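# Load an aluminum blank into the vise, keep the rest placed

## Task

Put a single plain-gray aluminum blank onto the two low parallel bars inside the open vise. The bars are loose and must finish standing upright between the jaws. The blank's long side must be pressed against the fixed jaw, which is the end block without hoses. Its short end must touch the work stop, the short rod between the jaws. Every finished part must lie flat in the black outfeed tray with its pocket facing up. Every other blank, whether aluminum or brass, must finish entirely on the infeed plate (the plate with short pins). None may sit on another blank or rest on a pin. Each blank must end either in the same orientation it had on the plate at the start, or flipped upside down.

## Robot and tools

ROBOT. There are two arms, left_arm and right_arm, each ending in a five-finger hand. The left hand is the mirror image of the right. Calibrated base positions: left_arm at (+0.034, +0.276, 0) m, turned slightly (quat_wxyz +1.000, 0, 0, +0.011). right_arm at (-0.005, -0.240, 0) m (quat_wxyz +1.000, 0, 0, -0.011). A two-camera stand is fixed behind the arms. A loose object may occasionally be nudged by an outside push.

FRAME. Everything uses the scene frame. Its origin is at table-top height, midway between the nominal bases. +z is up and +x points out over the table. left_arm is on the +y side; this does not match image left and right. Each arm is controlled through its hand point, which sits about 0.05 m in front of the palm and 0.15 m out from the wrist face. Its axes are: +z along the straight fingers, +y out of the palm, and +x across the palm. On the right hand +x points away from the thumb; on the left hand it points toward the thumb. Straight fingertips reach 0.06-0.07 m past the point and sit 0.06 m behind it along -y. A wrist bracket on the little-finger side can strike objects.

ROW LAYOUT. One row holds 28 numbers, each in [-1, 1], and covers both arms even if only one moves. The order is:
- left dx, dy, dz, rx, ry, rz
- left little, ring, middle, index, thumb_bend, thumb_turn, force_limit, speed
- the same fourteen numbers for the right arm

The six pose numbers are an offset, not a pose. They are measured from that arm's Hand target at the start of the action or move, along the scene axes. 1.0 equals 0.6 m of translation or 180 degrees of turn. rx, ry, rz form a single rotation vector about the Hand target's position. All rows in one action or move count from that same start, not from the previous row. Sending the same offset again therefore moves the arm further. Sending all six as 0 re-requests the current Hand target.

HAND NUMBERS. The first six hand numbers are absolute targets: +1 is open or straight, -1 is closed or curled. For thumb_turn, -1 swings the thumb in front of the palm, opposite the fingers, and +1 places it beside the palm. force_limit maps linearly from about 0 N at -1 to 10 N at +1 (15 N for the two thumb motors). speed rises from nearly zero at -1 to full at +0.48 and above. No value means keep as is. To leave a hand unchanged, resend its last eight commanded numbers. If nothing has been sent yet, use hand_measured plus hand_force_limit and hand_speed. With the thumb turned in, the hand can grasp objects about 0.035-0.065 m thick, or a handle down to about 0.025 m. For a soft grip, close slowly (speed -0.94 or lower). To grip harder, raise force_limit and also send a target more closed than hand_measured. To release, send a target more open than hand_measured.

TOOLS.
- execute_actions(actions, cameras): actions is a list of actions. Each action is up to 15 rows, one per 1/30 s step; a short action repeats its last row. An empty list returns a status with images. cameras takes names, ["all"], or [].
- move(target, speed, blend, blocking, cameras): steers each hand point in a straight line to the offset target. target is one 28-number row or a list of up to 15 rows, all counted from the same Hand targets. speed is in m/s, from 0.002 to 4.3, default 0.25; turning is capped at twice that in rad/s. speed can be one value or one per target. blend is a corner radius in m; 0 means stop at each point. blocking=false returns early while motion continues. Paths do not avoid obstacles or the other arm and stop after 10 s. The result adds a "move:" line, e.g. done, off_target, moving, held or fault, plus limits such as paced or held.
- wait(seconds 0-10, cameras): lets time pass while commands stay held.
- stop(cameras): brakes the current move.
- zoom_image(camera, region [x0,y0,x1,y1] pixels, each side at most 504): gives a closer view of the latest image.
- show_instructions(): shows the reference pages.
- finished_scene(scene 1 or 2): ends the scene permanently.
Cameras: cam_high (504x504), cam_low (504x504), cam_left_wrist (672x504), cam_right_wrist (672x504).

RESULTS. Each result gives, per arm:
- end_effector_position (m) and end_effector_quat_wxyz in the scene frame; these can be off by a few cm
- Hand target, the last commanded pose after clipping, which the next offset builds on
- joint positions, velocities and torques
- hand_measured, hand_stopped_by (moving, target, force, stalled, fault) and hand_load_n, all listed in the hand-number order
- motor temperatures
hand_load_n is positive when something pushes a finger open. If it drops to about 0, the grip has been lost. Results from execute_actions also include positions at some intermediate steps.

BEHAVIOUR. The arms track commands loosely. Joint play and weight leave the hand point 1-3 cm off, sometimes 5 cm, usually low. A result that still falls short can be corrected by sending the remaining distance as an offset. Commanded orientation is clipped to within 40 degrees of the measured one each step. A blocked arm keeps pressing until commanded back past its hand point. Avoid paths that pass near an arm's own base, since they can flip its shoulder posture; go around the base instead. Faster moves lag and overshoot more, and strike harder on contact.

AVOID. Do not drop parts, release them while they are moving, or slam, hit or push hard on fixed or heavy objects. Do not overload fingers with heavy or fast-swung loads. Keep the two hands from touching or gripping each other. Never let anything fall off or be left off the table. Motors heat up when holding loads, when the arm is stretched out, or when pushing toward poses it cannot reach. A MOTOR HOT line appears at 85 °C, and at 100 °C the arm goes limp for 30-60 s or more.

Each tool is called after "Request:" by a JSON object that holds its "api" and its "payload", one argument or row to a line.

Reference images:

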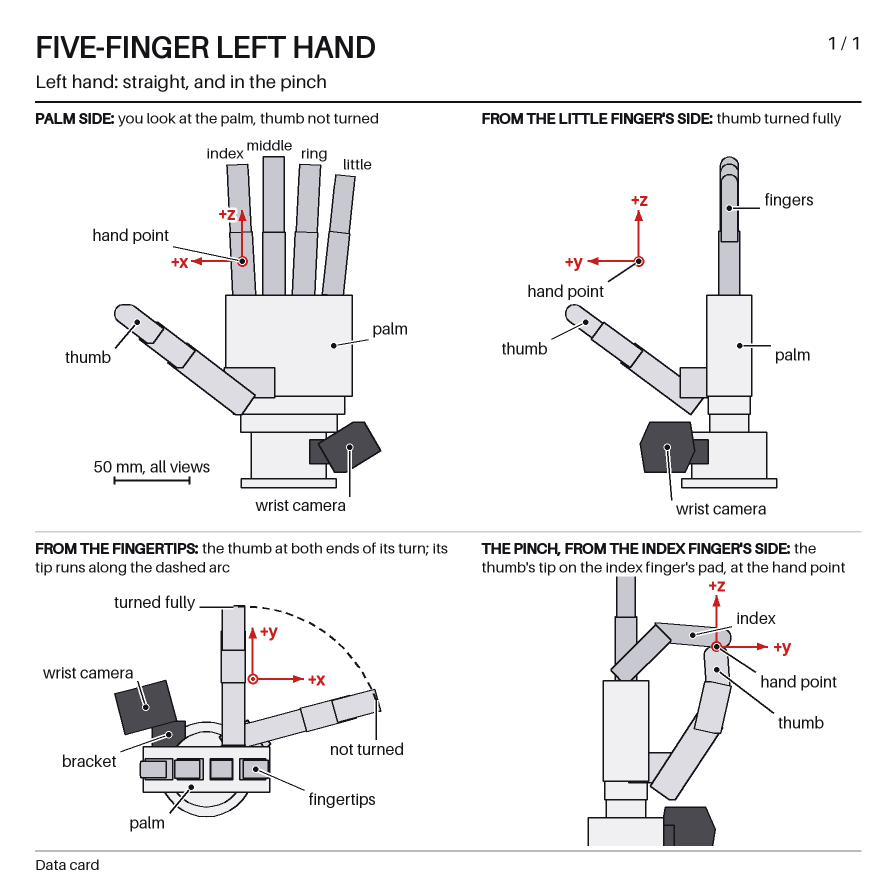

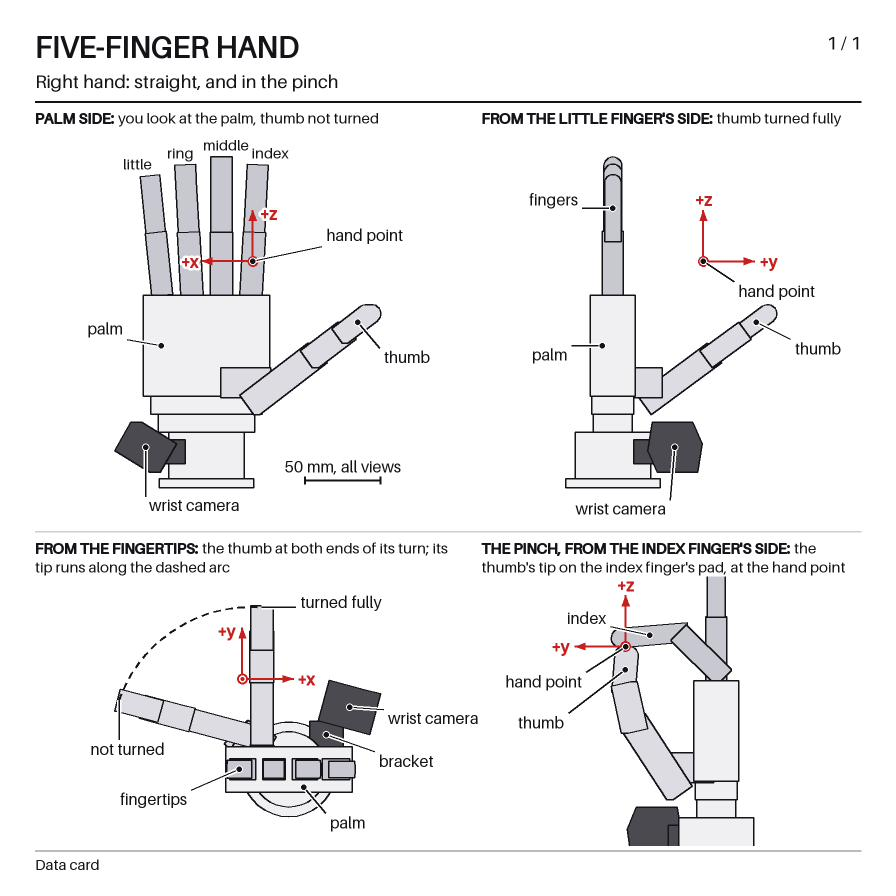

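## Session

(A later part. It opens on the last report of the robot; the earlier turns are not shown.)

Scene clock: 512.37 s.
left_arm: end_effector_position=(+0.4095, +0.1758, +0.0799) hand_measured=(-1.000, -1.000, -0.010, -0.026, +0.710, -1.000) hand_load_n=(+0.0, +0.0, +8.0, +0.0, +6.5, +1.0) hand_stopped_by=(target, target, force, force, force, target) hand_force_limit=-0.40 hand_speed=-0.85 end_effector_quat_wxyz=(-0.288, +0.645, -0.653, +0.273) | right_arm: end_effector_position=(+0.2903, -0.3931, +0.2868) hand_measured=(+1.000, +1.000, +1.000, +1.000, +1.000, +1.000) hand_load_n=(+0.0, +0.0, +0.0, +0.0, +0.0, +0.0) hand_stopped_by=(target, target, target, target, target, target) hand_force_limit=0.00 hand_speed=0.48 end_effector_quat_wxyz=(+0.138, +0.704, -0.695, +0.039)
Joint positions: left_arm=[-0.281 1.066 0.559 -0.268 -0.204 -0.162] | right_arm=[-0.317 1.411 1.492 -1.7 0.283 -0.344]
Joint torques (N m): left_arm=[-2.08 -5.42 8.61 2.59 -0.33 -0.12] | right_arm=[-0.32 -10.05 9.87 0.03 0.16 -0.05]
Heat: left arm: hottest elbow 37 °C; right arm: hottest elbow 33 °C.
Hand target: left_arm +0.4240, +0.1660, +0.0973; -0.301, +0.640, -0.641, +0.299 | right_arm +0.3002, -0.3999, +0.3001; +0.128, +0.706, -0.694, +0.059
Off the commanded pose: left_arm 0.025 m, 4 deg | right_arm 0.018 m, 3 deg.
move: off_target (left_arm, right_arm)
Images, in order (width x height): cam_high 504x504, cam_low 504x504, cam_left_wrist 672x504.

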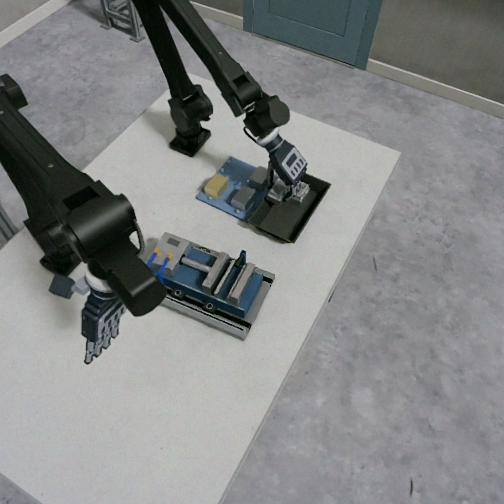

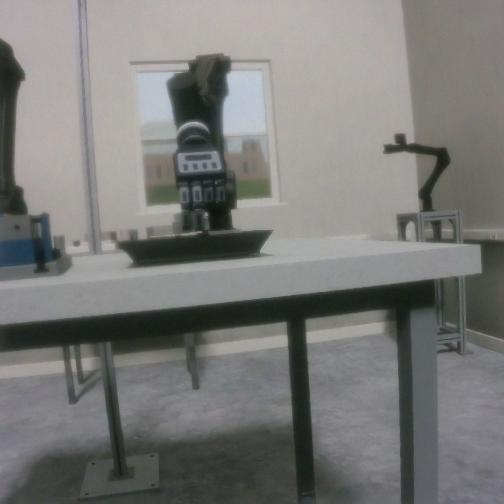

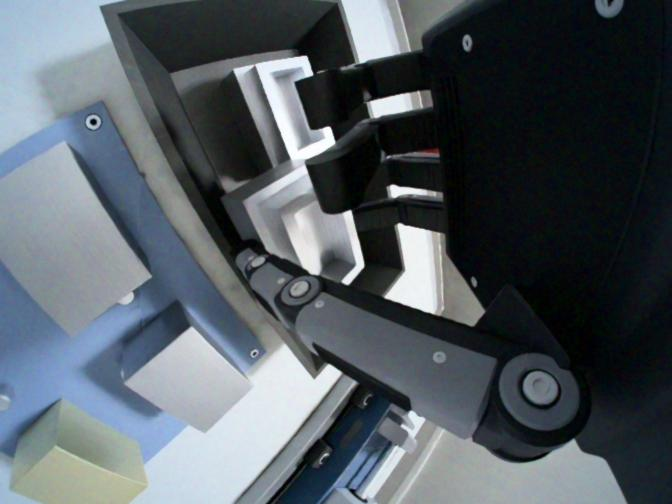

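Request:
{"api": "move", "payload": {
  "target": [0.02,-0.04,-0.02,0,0,0,-1,-1,-0.3,-0.3,0.35,-1,-0.4,-0.85,0,0,0,0,0,0,1,1,1,1,1,1,0,0.48],
  "cameras": ["cam_left_wrist","cam_high","cam_low"],
  "speed": 0.1
}}

Request:
{"api": "zoom_image", "payload": {
  "camera": "cam_high",
  "region": [230, 130, 350, 250]
}}

Request:
{"api": "zoom_image", "payload": {
  "camera": "cam_low",
  "region": [110, 130, 290, 280]
}}

Scene clock: 524.97 s.
left_arm: end_effector_position=(+0.4144, +0.1563, +0.0620) hand_measured=(-1.000, -1.000, -0.010, -0.026, +0.710, -1.000) hand_load_n=(+0.0, +0.0, +8.5, +0.5, +6.5, +1.0) hand_stopped_by=(target, target, force, force, force, target) hand_force_limit=-0.40 hand_speed=-0.85 end_effector_quat_wxyz=(-0.288, +0.646, -0.654, +0.267) | right_arm: end_effector_position=(+0.2903, -0.3931, +0.2868) hand_measured=(+1.000, +1.000, +1.000, +1.000, +1.000, +1.000) hand_load_n=(+0.0, +0.5, +0.5, +0.0, +0.0, +0.0) hand_stopped_by=(target, target, target, target, target, target) hand_force_limit=0.00 hand_speed=0.48 end_effector_quat_wxyz=(+0.138, +0.704, -0.695, +0.039)
Joint positions: left_arm=[-0.344 1.141 0.56 -0.214 -0.253 -0.206] | right_arm=[-0.317 1.411 1.492 -1.7 0.283 -0.344]
Joint torques (N m): left_arm=[-2.14 -5.48 10.03 2.47 -0.36 -0.11] | right_arm=[-0.56 -10.29 9.95 0.05 0.21 -0.09]
Heat: left arm: hottest elbow 36 °C; right arm: hottest elbow 33 °C.
Hand target: left_arm +0.4360, +0.1420, +0.0853; -0.301, +0.640, -0.641, +0.299 | right_arm +0.3002, -0.3999, +0.3001; +0.128, +0.706, -0.694, +0.059
Off the commanded pose: left_arm 0.035 m, 4 deg | right_arm 0.018 m, 3 deg.
move: off_target (left_arm, right_arm)
Images, in order (width x height): cam_high 504x504, cam_low 504x504, cam_left_wrist 672x504.

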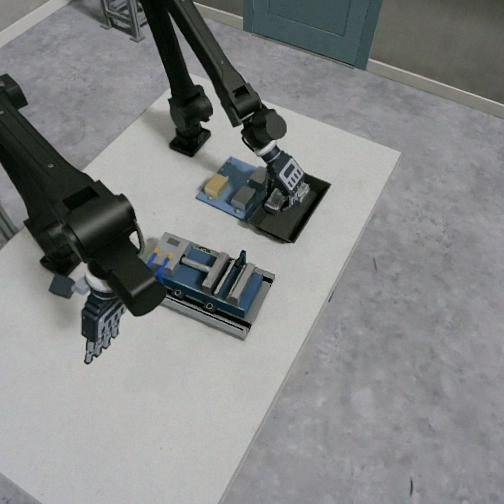

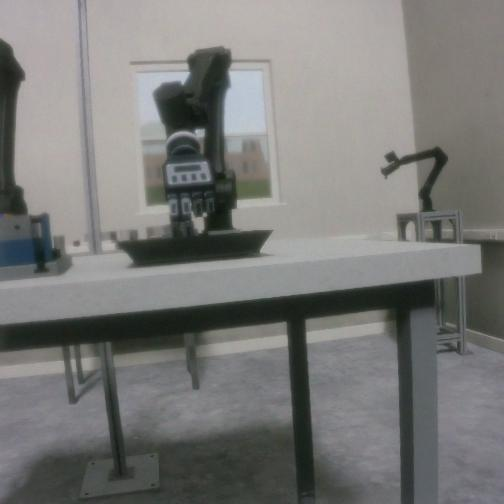

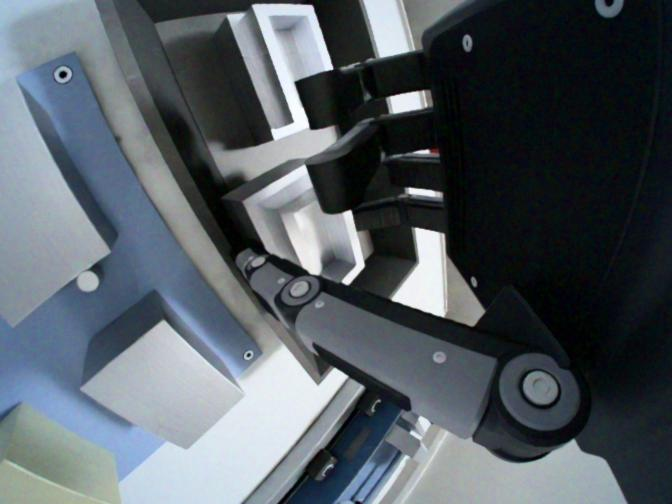

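Scaled by 4.200 from the camera's 504x504 image, which has a finer 720x720 frame.

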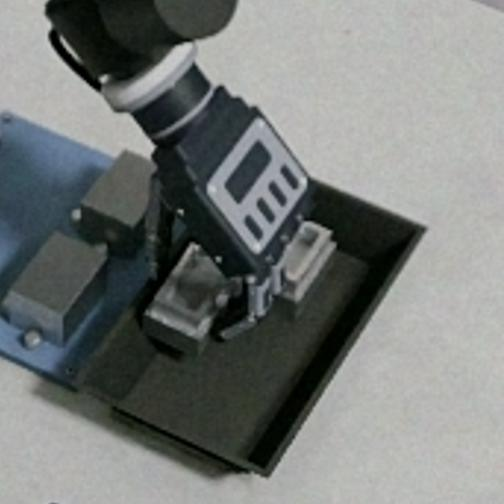

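Scaled by 2.800 from the camera's 504x504 image, which has a finer 720x720 frame.

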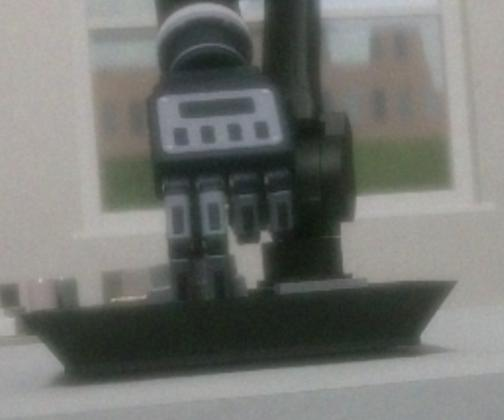

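Request:
{"api": "move", "payload": {
  "target": [0.0,0.0,-0.07,0,0,0,-1,-1,-0.3,-0.3,0.35,-1,-0.4,-0.85,0,0,0,0,0,0,1,1,1,1,1,1,0,0.48],
  "cameras": ["cam_left_wrist","cam_high","cam_low"],
  "speed": 0.08
}}

Request:
{"api": "zoom_image", "payload": {
  "camera": "cam_high",
  "region": [230, 130, 350, 250]
}}

Request:
{"api": "zoom_image", "payload": {
  "camera": "cam_left_wrist",
  "region": [160, 100, 420, 320]
}}

Scene clock: 533.23 s.
left_arm: end_effector_position=(+0.4312, +0.1500, +0.0418) hand_measured=(-1.000, -1.000, -0.010, -0.026, +0.710, -1.000) hand_load_n=(+0.0, +0.0, +7.0, +0.5, +7.0, +0.0) hand_stopped_by=(target, target, force, force, force, target) hand_force_limit=-0.40 hand_speed=-0.85 end_effector_quat_wxyz=(-0.298, +0.643, -0.643, +0.289) | right_arm: end_effector_position=(+0.2903, -0.3931, +0.2868) hand_measured=(+1.000, +1.000, +1.000, +1.000, +1.000, +1.000) hand_load_n=(+0.0, +0.0, +0.0, +0.0, +0.0, +0.0) hand_stopped_by=(target, target, target, target, target, target) hand_force_limit=0.00 hand_speed=0.48 end_effector_quat_wxyz=(+0.138, +0.704, -0.695, +0.039)
Joint positions: left_arm=[-0.346 1.227 0.531 -0.048 -0.254 -0.212] | right_arm=[-0.317 1.411 1.492 -1.7 0.283 -0.344]
Joint torques (N m): left_arm=[-2.2 -5.25 6.57 2.32 -0.27 -0.09] | right_arm=[-0.67 -9.82 9.83 0.01 0.22 -0.07]
Heat: left arm: hottest elbow 35 °C; right arm: hottest elbow 33 °C.
Hand target: left_arm +0.4360, +0.1420, +0.0433; -0.301, +0.640, -0.641, +0.299 | right_arm +0.3002, -0.3999, +0.3001; +0.128, +0.706, -0.694, +0.059
Off the commanded pose: left_arm 0.009 m, 1 deg | right_arm 0.018 m, 3 deg.
move: off_target (right_arm)
Images, in order (width x height): cam_high 504x504, cam_low 504x504, cam_left_wrist 672x504.

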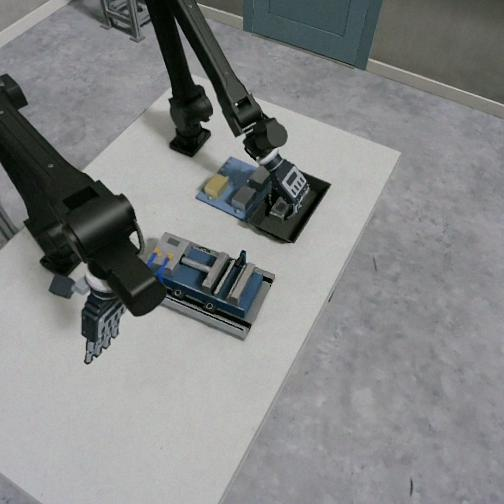

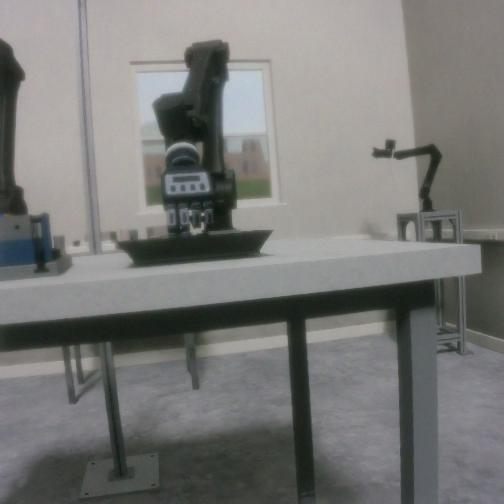

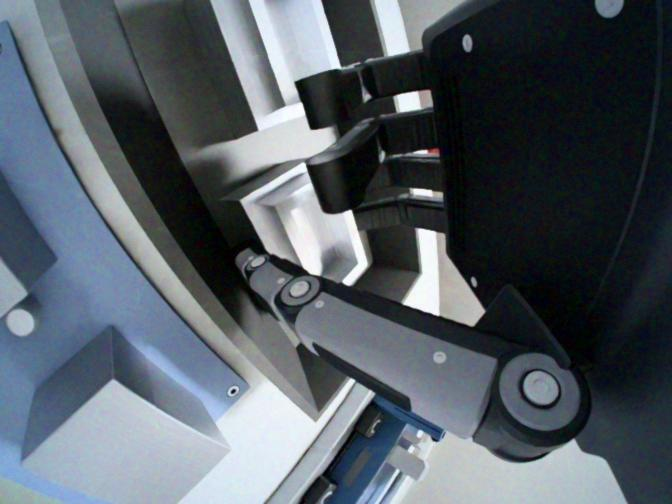

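Scaled by 4.200 from the camera's 504x504 image, which has a finer 720x720 frame.

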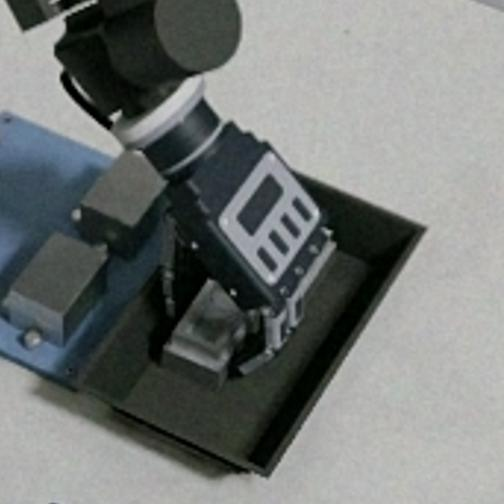

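Scaled by 1.938 from the camera's 672x504 image, which has a finer 960x720 frame.

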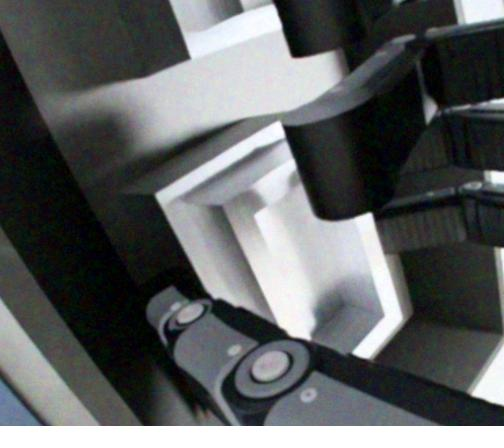

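Request:
{"api": "move", "payload": {
  "target": [-0.003,0.0,-0.022,0,0,0,-1,-1,-0.3,-0.3,0.35,-1,-0.4,-0.85,0,0,0,0,0,0,1,1,1,1,1,1,0,0.48],
  "cameras": ["cam_left_wrist","cam_high"],
  "speed": 0.05
}}

Request:
{"api": "zoom_image", "payload": {
  "camera": "cam_high",
  "region": [250, 170, 320, 240]
}}

Request:
{"api": "zoom_image", "payload": {
  "camera": "cam_left_wrist",
  "region": [160, 100, 420, 320]
}}

Scene clock: 538.33 s.
left_arm: end_effector_position=(+0.4376, +0.1485, +0.0411) hand_measured=(-1.000, -1.000, -0.010, -0.026, +0.710, -1.000) hand_load_n=(+0.0, +0.0, +5.0, +0.5, +6.5, +0.5) hand_stopped_by=(target, target, force, force, force, target) hand_force_limit=-0.40 hand_speed=-0.85 end_effector_quat_wxyz=(-0.306, +0.640, -0.636, +0.302) | right_arm: end_effector_position=(+0.2903, -0.3931, +0.2868) hand_measured=(+1.000, +1.000, +1.000, +1.000, +1.000, +1.000) hand_load_n=(+0.0, +0.0, +0.0, +0.0, +0.0, +0.0) hand_stopped_by=(target, target, target, target, target, target) hand_force_limit=0.00 hand_speed=0.48 end_effector_quat_wxyz=(+0.138, +0.704, -0.695, +0.039)
Joint positions: left_arm=[-0.346 1.24 0.519 0.013 -0.257 -0.212] | right_arm=[-0.317 1.411 1.492 -1.7 0.283 -0.344]
Joint torques (N m): left_arm=[-2.32 -4.31 5.64 2.03 -0.24 -0.1] | right_arm=[-0.38 -9.88 10.06 -0.03 0.18 -0.07]
Heat: left arm: hottest elbow 35 °C; right arm: hottest elbow 33 °C.
Hand target: left_arm +0.4342, +0.1420, +0.0301; -0.301, +0.640, -0.641, +0.299 | right_arm +0.3002, -0.3999, +0.3001; +0.128, +0.706, -0.694, +0.059
Off the commanded pose: left_arm 0.013 m, 1 deg | right_arm 0.018 m, 3 deg.
move: off_target (left_arm, right_arm)
Images, in order (width x height): cam_high 504x504, cam_left_wrist 672x504.

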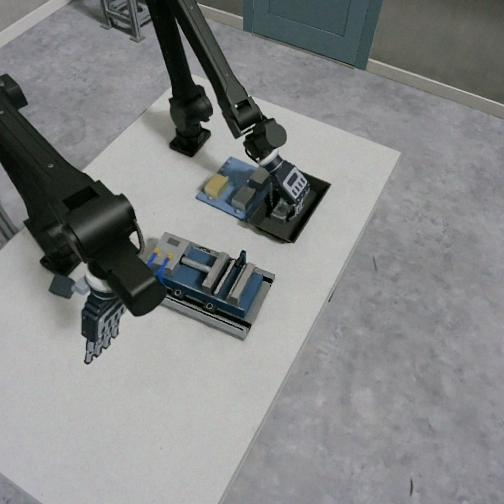

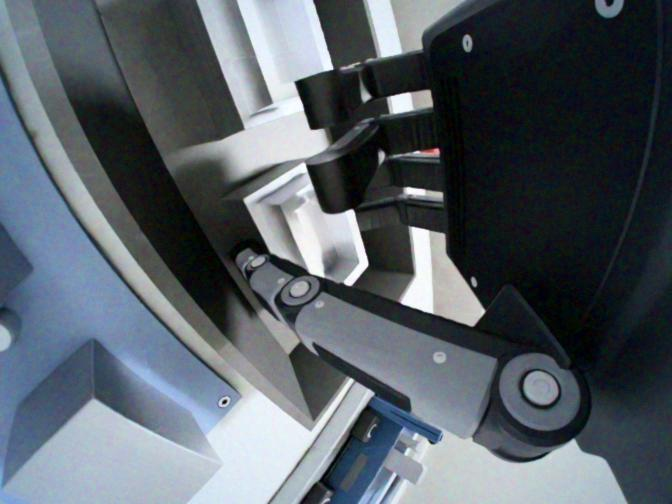

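Scaled by 7.200 from the camera's 504x504 image, which has a finer 720x720 frame.

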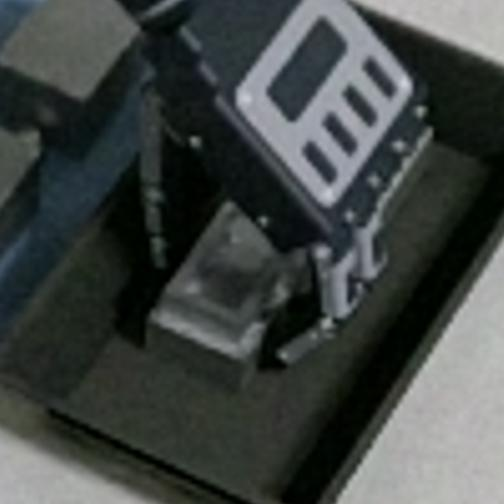

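Scaled by 1.938 from the camera's 672x504 image, which has a finer 960x720 frame.

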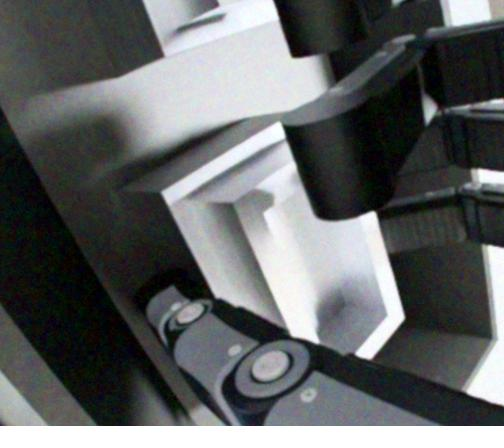

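Request:
{"api": "move", "payload": {
  "target": [0,0,0,0,0,0,-1,-1,0.06,0.05,1,-1,-0.4,-0.7,0,0,0,0,0,0,1,1,1,1,1,1,0,0.48],
  "cameras": ["cam_left_wrist","cam_high"],
  "speed": 0.05
}}

Request:
{"api": "zoom_image", "payload": {
  "camera": "cam_high",
  "region": [250, 170, 320, 240]
}}

Request:
{"api": "zoom_image", "payload": {
  "camera": "cam_left_wrist",
  "region": [160, 100, 420, 320]
}}

Scene clock: 545.07 s.
left_arm: end_effector_position=(+0.4428, +0.1484, +0.0416) hand_measured=(-1.000, -1.000, +0.058, +0.050, +0.996, -1.000) hand_load_n=(+0.0, +0.0, +0.0, +0.0, -5.0, -2.0) hand_stopped_by=(target, target, target, target, target, target) hand_force_limit=-0.40 hand_speed=-0.70 end_effector_quat_wxyz=(-0.313, +0.644, -0.628, +0.307) | right_arm: end_effector_position=(+0.2903, -0.3931, +0.2868) hand_measured=(+1.000, +1.000, +1.000, +1.000, +1.000, +1.000) hand_load_n=(+0.0, +0.0, -0.5, +0.0, +0.0, +0.0) hand_stopped_by=(target, target, target, target, target, target) hand_force_limit=0.00 hand_speed=0.48 end_effector_quat_wxyz=(+0.138, +0.704, -0.695, +0.039)
Joint positions: left_arm=[-0.347 1.251 0.519 0.039 -0.271 -0.223] | right_arm=[-0.317 1.411 1.492 -1.7 0.283 -0.344]
Joint torques (N m): left_arm=[-2.14 -5.13 5.7 1.16 0 -0.03] | right_arm=[-0.32 -9.76 9.98 0.09 0.17 -0.1]
Heat: left arm: hottest elbow 34 °C; right arm: hottest elbow 33 °C.
Hand target: left_arm +0.4342, +0.1420, +0.0301; -0.301, +0.640, -0.641, +0.299 | right_arm +0.3002, -0.3999, +0.3001; +0.128, +0.706, -0.694, +0.059
Off the commanded pose: left_arm 0.016 m, 2 deg | right_arm 0.018 m, 3 deg.
move: off_target (left_arm, right_arm)
Images, in order (width x height): cam_high 504x504, cam_left_wrist 672x504.

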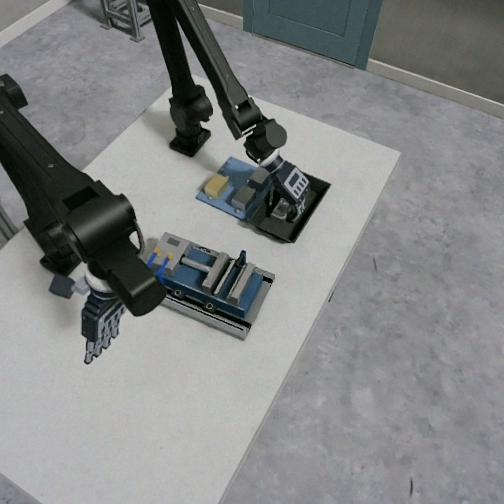

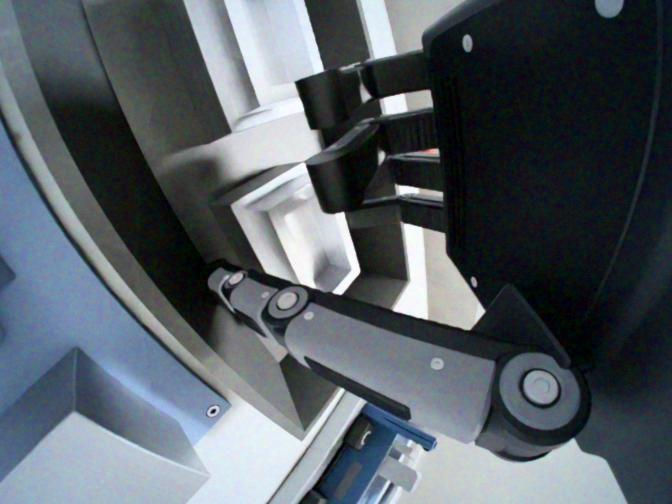

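Scaled by 7.200 from the camera's 504x504 image, which has a finer 720x720 frame.

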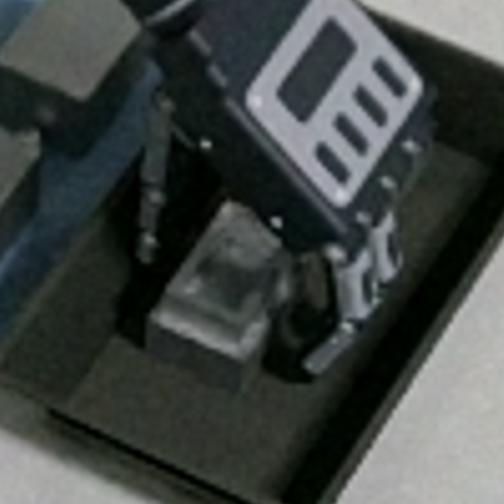

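Scaled by 1.938 from the camera's 672x504 image, which has a finer 960x720 frame.

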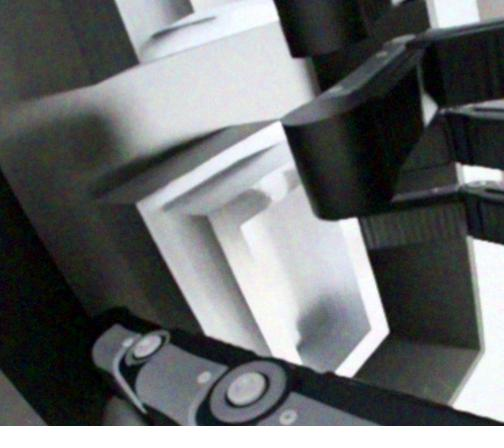

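Request:
{"api": "move", "payload": {
  "target": [
    [0.02,0,0.06,0,0,0,-1,-1,0.06,0.05,1,-1,-0.4,-0.7,0,0,0,0,0,0,1,1,1,1,1,1,0,0.48],
    [0.03,0,0.25,0,0,0,-1,-1,0.06,0.05,1,-1,-0.4,-0.7,0,0,0,0,0,0,1,1,1,1,1,1,0,0.48]
  ],
  "cameras": ["cam_left_wrist","cam_high"],
  "speed": 0.1,
  "blend": [0.01,0]
}}

Request:
{"api": "zoom_image", "payload": {
  "camera": "cam_high",
  "region": [190, 130, 350, 250]
}}

Request:
{"api": "zoom_image", "payload": {
  "camera": "cam_left_wrist",
  "region": [160, 0, 420, 320]
}}

Scene clock: 555.17 s.
left_arm: end_effector_position=(+0.4351, +0.1465, +0.1453) hand_measured=(-1.000, -1.000, +0.058, +0.050, +0.996, -1.000) hand_load_n=(+0.0, +0.5, +0.0, +0.0, +0.0, +0.0) hand_stopped_by=(target, target, target, target, target, target) hand_force_limit=-0.40 hand_speed=-0.70 end_effector_quat_wxyz=(-0.286, +0.650, -0.649, +0.274) | right_arm: end_effector_position=(+0.2903, -0.3931, +0.2868) hand_measured=(+1.000, +1.000, +1.000, +1.000, +1.000, +1.000) hand_load_n=(-0.5, +0.0, +0.0, +0.0, +0.0, +0.0) hand_stopped_by=(target, target, target, target, target, target) hand_force_limit=0.00 hand_speed=0.48 end_effector_quat_wxyz=(+0.138, +0.704, -0.695, +0.039)
Joint positions: left_arm=[-0.347 1.079 0.757 -0.464 -0.25 -0.223] | right_arm=[-0.317 1.411 1.492 -1.7 0.283 -0.344]
Joint torques (N m): left_arm=[-0.56 -6.71 12.57 1.2 0.03 0.1] | right_arm=[-0.26 -9.99 9.96 0.03 0.19 -0.07]
Heat: left arm: hottest elbow 34 °C; right arm: hottest elbow 33 °C.
Hand target: left_arm +0.4522, +0.1420, +0.1801; -0.301, +0.640, -0.641, +0.299 | right_arm +0.3002, -0.3999, +0.3001; +0.128, +0.706, -0.694, +0.059
Off the commanded pose: left_arm 0.039 m, 4 deg | right_arm 0.018 m, 3 deg.
move: off_target (left_arm, right_arm)
Images, in order (width x height): cam_high 504x504, cam_left_wrist 672x504.

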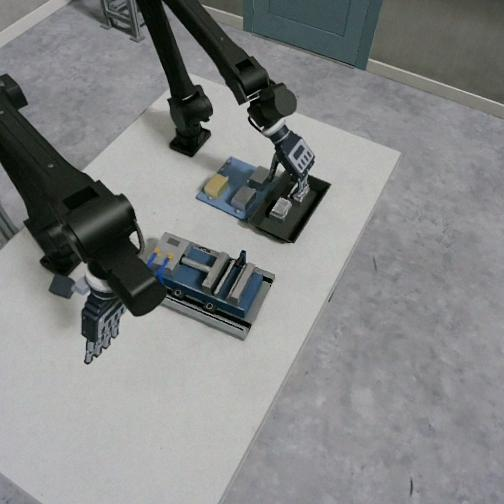

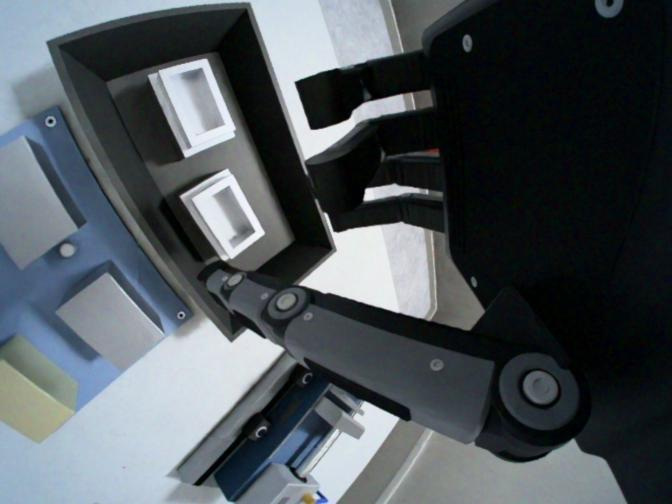

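Scaled by 3.150 from the camera's 504x504 image, which has a finer 720x720 frame.

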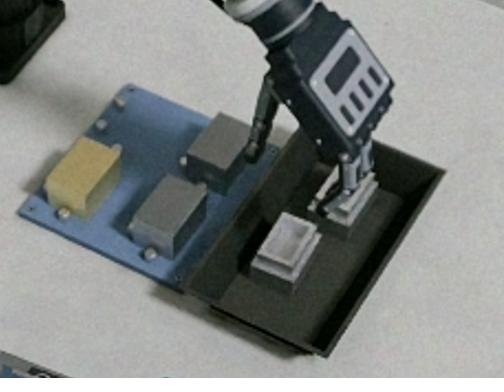

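Scaled by 1.575 from the camera's 672x504 image, which has a finer 960x720 frame.

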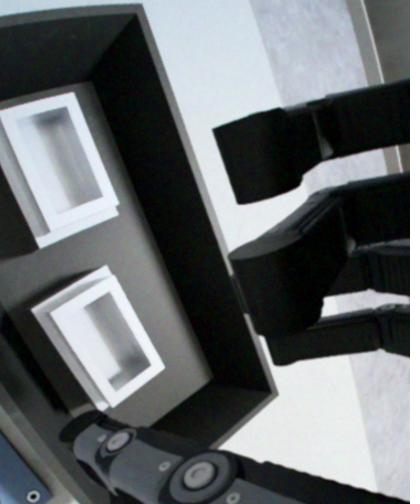

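Request:
{"api": "move", "payload": {
  "target": [0.0,-0.2,0.07,0,0,0,-1,-1,0.06,0.05,1,-1,-0.4,0.48,-0.1,-0.1,0,0,0,0,1,1,1,1,1,1,0,0.48],
  "cameras": ["cam_left_wrist","cam_high"],
  "speed": 0.15
}}

Request:
{"api": "zoom_image", "payload": {
  "camera": "cam_left_wrist",
  "region": [100, 160, 400, 460]
}}

Scene clock: 562.03 s.
left_arm: end_effector_position=(+0.4370, +0.0318, +0.1917) hand_measured=(-1.000, -1.000, +0.058, +0.050, +0.996, -1.000) hand_load_n=(+0.0, +0.0, -0.5, +0.0, +0.0, +0.0) hand_stopped_by=(target, target, target, target, target, target) hand_force_limit=-0.40 hand_speed=0.48 end_effector_quat_wxyz=(-0.294, +0.640, -0.654, +0.276) | right_arm: end_effector_position=(+0.2396, -0.4552, +0.2930) hand_measured=(+1.000, +1.000, +1.000, +1.000, +1.000, +1.000) hand_load_n=(+0.0, +0.0, +0.0, +0.0, +0.0, +0.0) hand_stopped_by=(target, target, target, target, target, target) hand_force_limit=0.00 hand_speed=0.48 end_effector_quat_wxyz=(+0.132, +0.705, -0.695, +0.041)
Joint positions: left_arm=[-0.648 1.205 0.982 -0.63 -0.46 -0.428] | right_arm=[-0.518 1.347 1.448 -1.655 0.277 -0.556]
Joint torques (N m): left_arm=[-1.85 -7.3 12.92 1.07 -0.51 -0.09] | right_arm=[-0.85 -10.75 7.3 0.62 0.2 -0.1]
Heat: left arm: hottest elbow 34 °C; right arm: hottest elbow 33 °C.
Hand target: left_arm +0.4522, +0.0220, +0.2221; -0.301, +0.640, -0.641, +0.299 | right_arm +0.2402, -0.4599, +0.3001; +0.128, +0.706, -0.694, +0.059
Off the commanded pose: left_arm 0.035 m, 3 deg | right_arm 0.008 m, 2 deg.
move: off_target (left_arm)
Images, in order (width x height): cam_high 504x504, cam_left_wrist 672x504.

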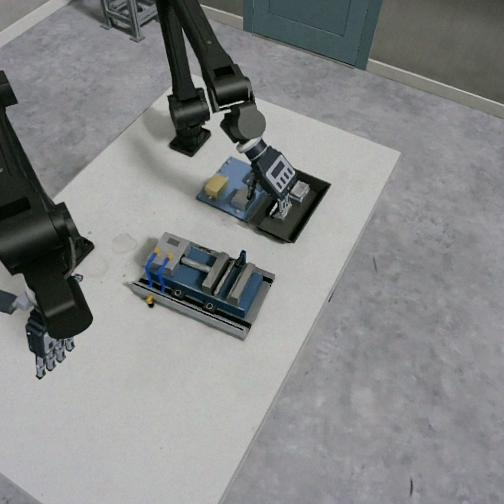

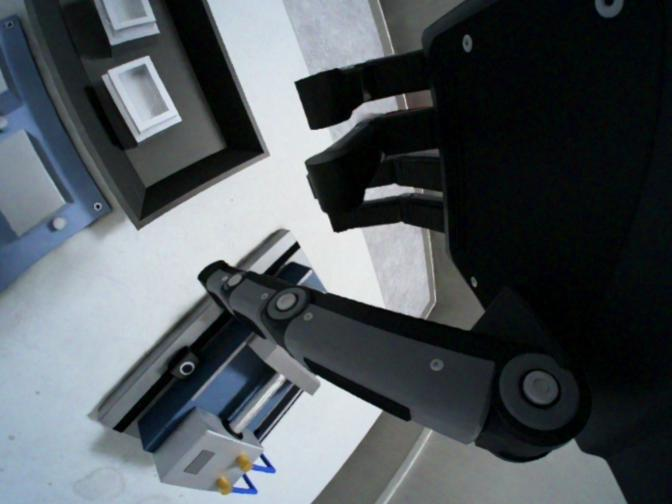

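Scaled by 1.680 from the camera's 672x504 image, which has a finer 960x720 frame.

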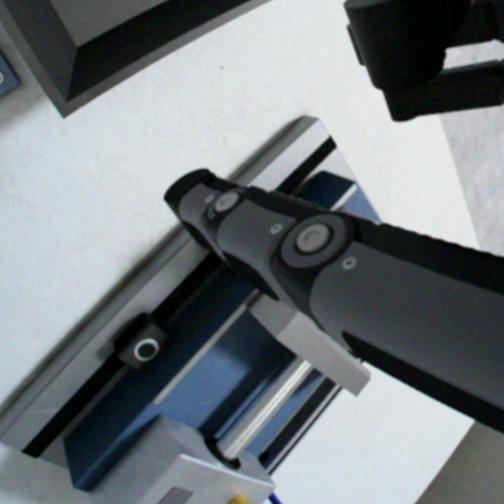

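Request:
{"api": "move", "payload": {
  "target": [0.0,-0.2,0.03,0,0,0,-1,-1,0.06,0.05,1,-1,-0.4,0.48,0,0,0,0,0,0,1,1,1,1,1,1,0,0.48],
  "cameras": ["cam_left_wrist","cam_high"],
  "speed": 0.15
}}

Request:
{"api": "zoom_image", "payload": {
  "camera": "cam_left_wrist",
  "region": [60, 60, 360, 360]
}}

Request:
{"api": "zoom_image", "payload": {
  "camera": "cam_left_wrist",
  "region": [160, 120, 320, 280]
}}

Scene clock: 567.60 s.
left_arm: end_effector_position=(+0.4396, -0.0859, +0.2103) hand_measured=(-1.000, -1.000, +0.058, +0.050, +0.996, -1.000) hand_load_n=(+0.0, +0.0, +0.0, +0.0, +0.0, +0.0) hand_stopped_by=(target, target, target, target, target, target) hand_force_limit=-0.40 hand_speed=0.48 end_effector_quat_wxyz=(-0.298, +0.637, -0.655, +0.275) | right_arm: end_effector_position=(+0.2396, -0.4552, +0.2930) hand_measured=(+1.000, +1.000, +1.000, +1.000, +1.000, +1.000) hand_load_n=(+0.0, +0.0, +0.0, +0.0, +0.0, +0.0) hand_stopped_by=(target, target, target, target, target, target) hand_force_limit=0.00 hand_speed=0.48 end_effector_quat_wxyz=(+0.132, +0.705, -0.695, +0.041)
Joint positions: left_arm=[-0.861 1.425 1.244 -0.769 -0.601 -0.614] | right_arm=[-0.518 1.347 1.448 -1.655 0.277 -0.556]
Joint torques (N m): left_arm=[-1.67 -10.23 12.81 0.95 -0.64 -0.09] | right_arm=[-1.03 -10.81 7.27 0.75 0.21 -0.08]
Heat: left arm: hottest elbow 35 °C; right arm: hottest elbow 33 °C.
Hand target: left_arm +0.4522, -0.0980, +0.2401; -0.301, +0.640, -0.641, +0.299 | right_arm +0.2402, -0.4599, +0.3001; +0.128, +0.706, -0.694, +0.059
Off the commanded pose: left_arm 0.035 m, 3 deg | right_arm 0.008 m, 2 deg.
move: off_target (left_arm)
Images, in order (width x height): cam_high 504x504, cam_left_wrist 672x504.

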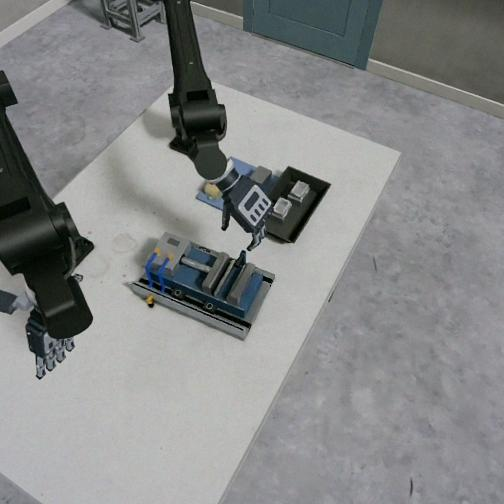

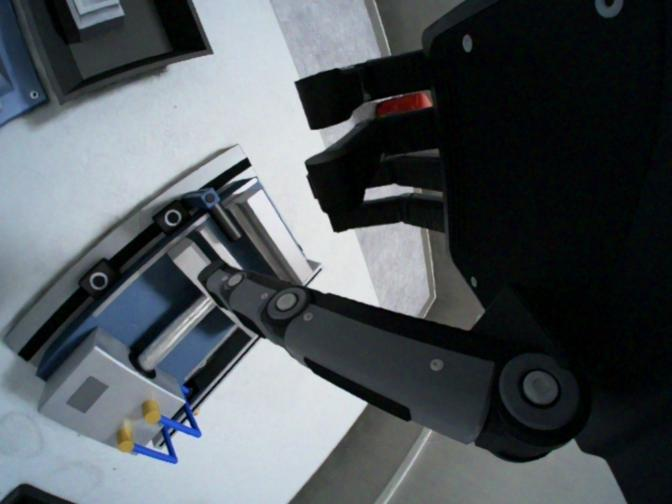

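Scaled by 1.680 from the camera's 672x504 image, which has a finer 960x720 frame.

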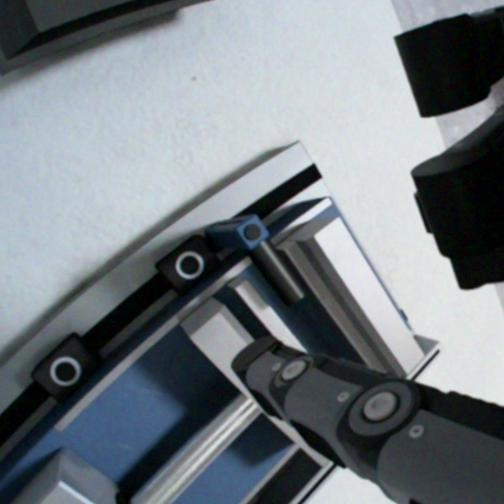

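Scaled by 3.150 from the camera's 672x504 image, which has a finer 960x720 frame.

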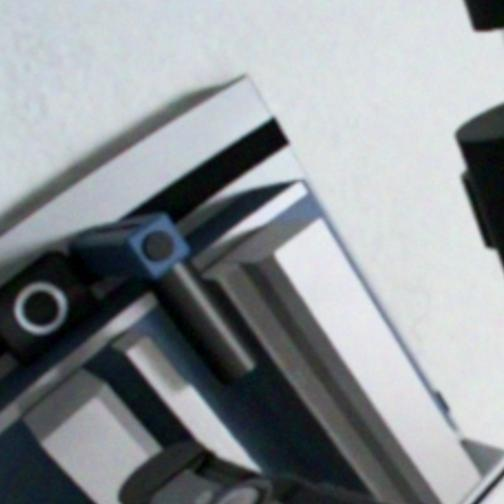

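Request:
{"api": "move", "payload": {
  "target": [-0.217,0.413,-0.183,0.072,0,0,-1,-1,0.0,0.0,1,-1,-0.4,0.48,0,0,0,0,0,0,1,1,1,1,1,1,0,0.48],
  "cameras": ["cam_left_wrist","cam_high"],
  "speed": 0.2
}}

Request:
{"api": "zoom_image", "payload": {
  "camera": "cam_high",
  "region": [200, 120, 300, 220]
}}

Request:
{"api": "zoom_image", "payload": {
  "camera": "cam_left_wrist",
  "region": [100, 60, 400, 360]
}}

Scene clock: 617.70 s.
left_arm: end_effector_position=(+0.3145, +0.1528, +0.1190) hand_measured=(-1.000, -1.000, +0.000, +0.000, +0.996, -1.000) hand_load_n=(+0.0, +0.0, +0.0, +0.0, +0.0, +0.0) hand_stopped_by=(target, target, target, target, target, target) hand_force_limit=-0.40 hand_speed=0.48 end_effector_quat_wxyz=(+0.365, -0.604, +0.678, -0.206) | right_arm: end_effector_position=(+0.2396, -0.4552, +0.2930) hand_measured=(+1.000, +1.000, +1.000, +1.000, +1.000, +1.000) hand_load_n=(+0.0, +0.0, +0.0, +0.0, +0.0, +0.0) hand_stopped_by=(target, target, target, target, target, target) hand_force_limit=0.00 hand_speed=0.48 end_effector_quat_wxyz=(+0.132, +0.705, -0.695, +0.041)
Joint positions: left_arm=[-0.677 0.803 0.551 -0.67 -0.621 -0.326] | right_arm=[-0.518 1.347 1.448 -1.655 0.277 -0.556]
Joint torques (N m): left_arm=[-0.44 -3.37 8.35 2.07 -0.21 0.14] | right_arm=[-0.79 -10.7 7.21 0.68 0.19 -0.1]
Heat: left arm: hottest elbow 37 °C; right arm: hottest elbow 30 °C.
Hand target: left_arm +0.3220, +0.1498, +0.1303; +0.371, -0.602, +0.670, -0.225 | right_arm +0.2402, -0.4599, +0.3001; +0.128, +0.706, -0.694, +0.059
Off the commanded pose: left_arm 0.014 m, 2 deg | right_arm 0.008 m, 2 deg.
move: off_target (left_arm)
Images, in order (width x height): cam_high 504x504, cam_left_wrist 672x504.

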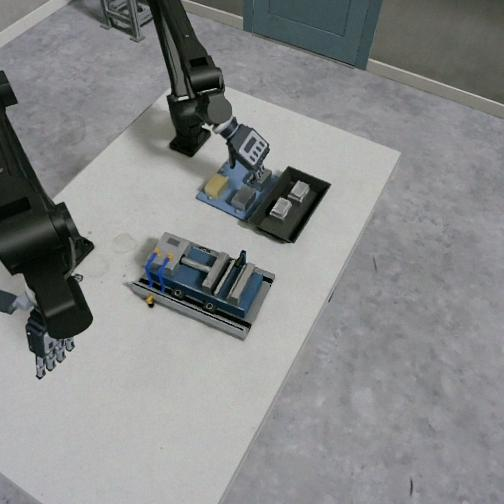

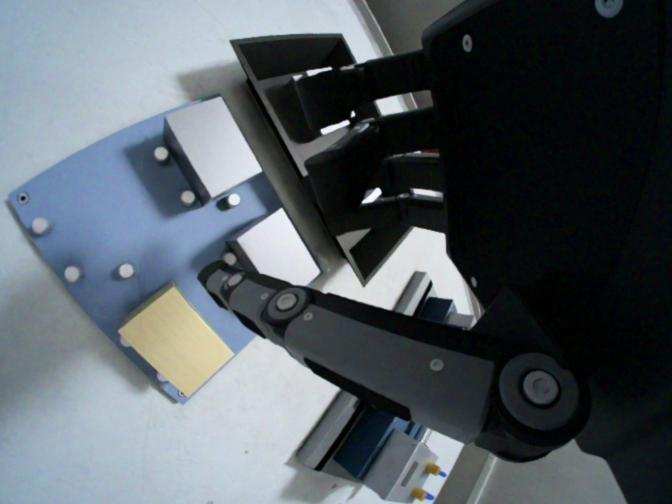

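Scaled by 5.040 from the camera's 504x504 image, which has a finer 720x720 frame.

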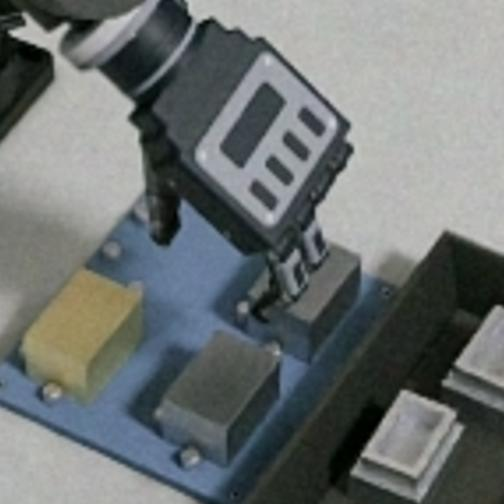

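Scaled by 1.680 from the camera's 672x504 image, which has a finer 960x720 frame.

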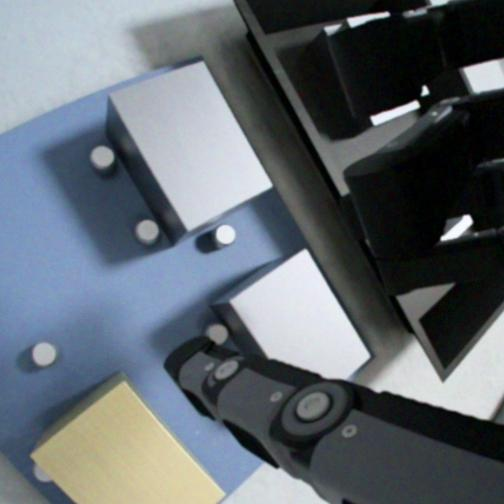

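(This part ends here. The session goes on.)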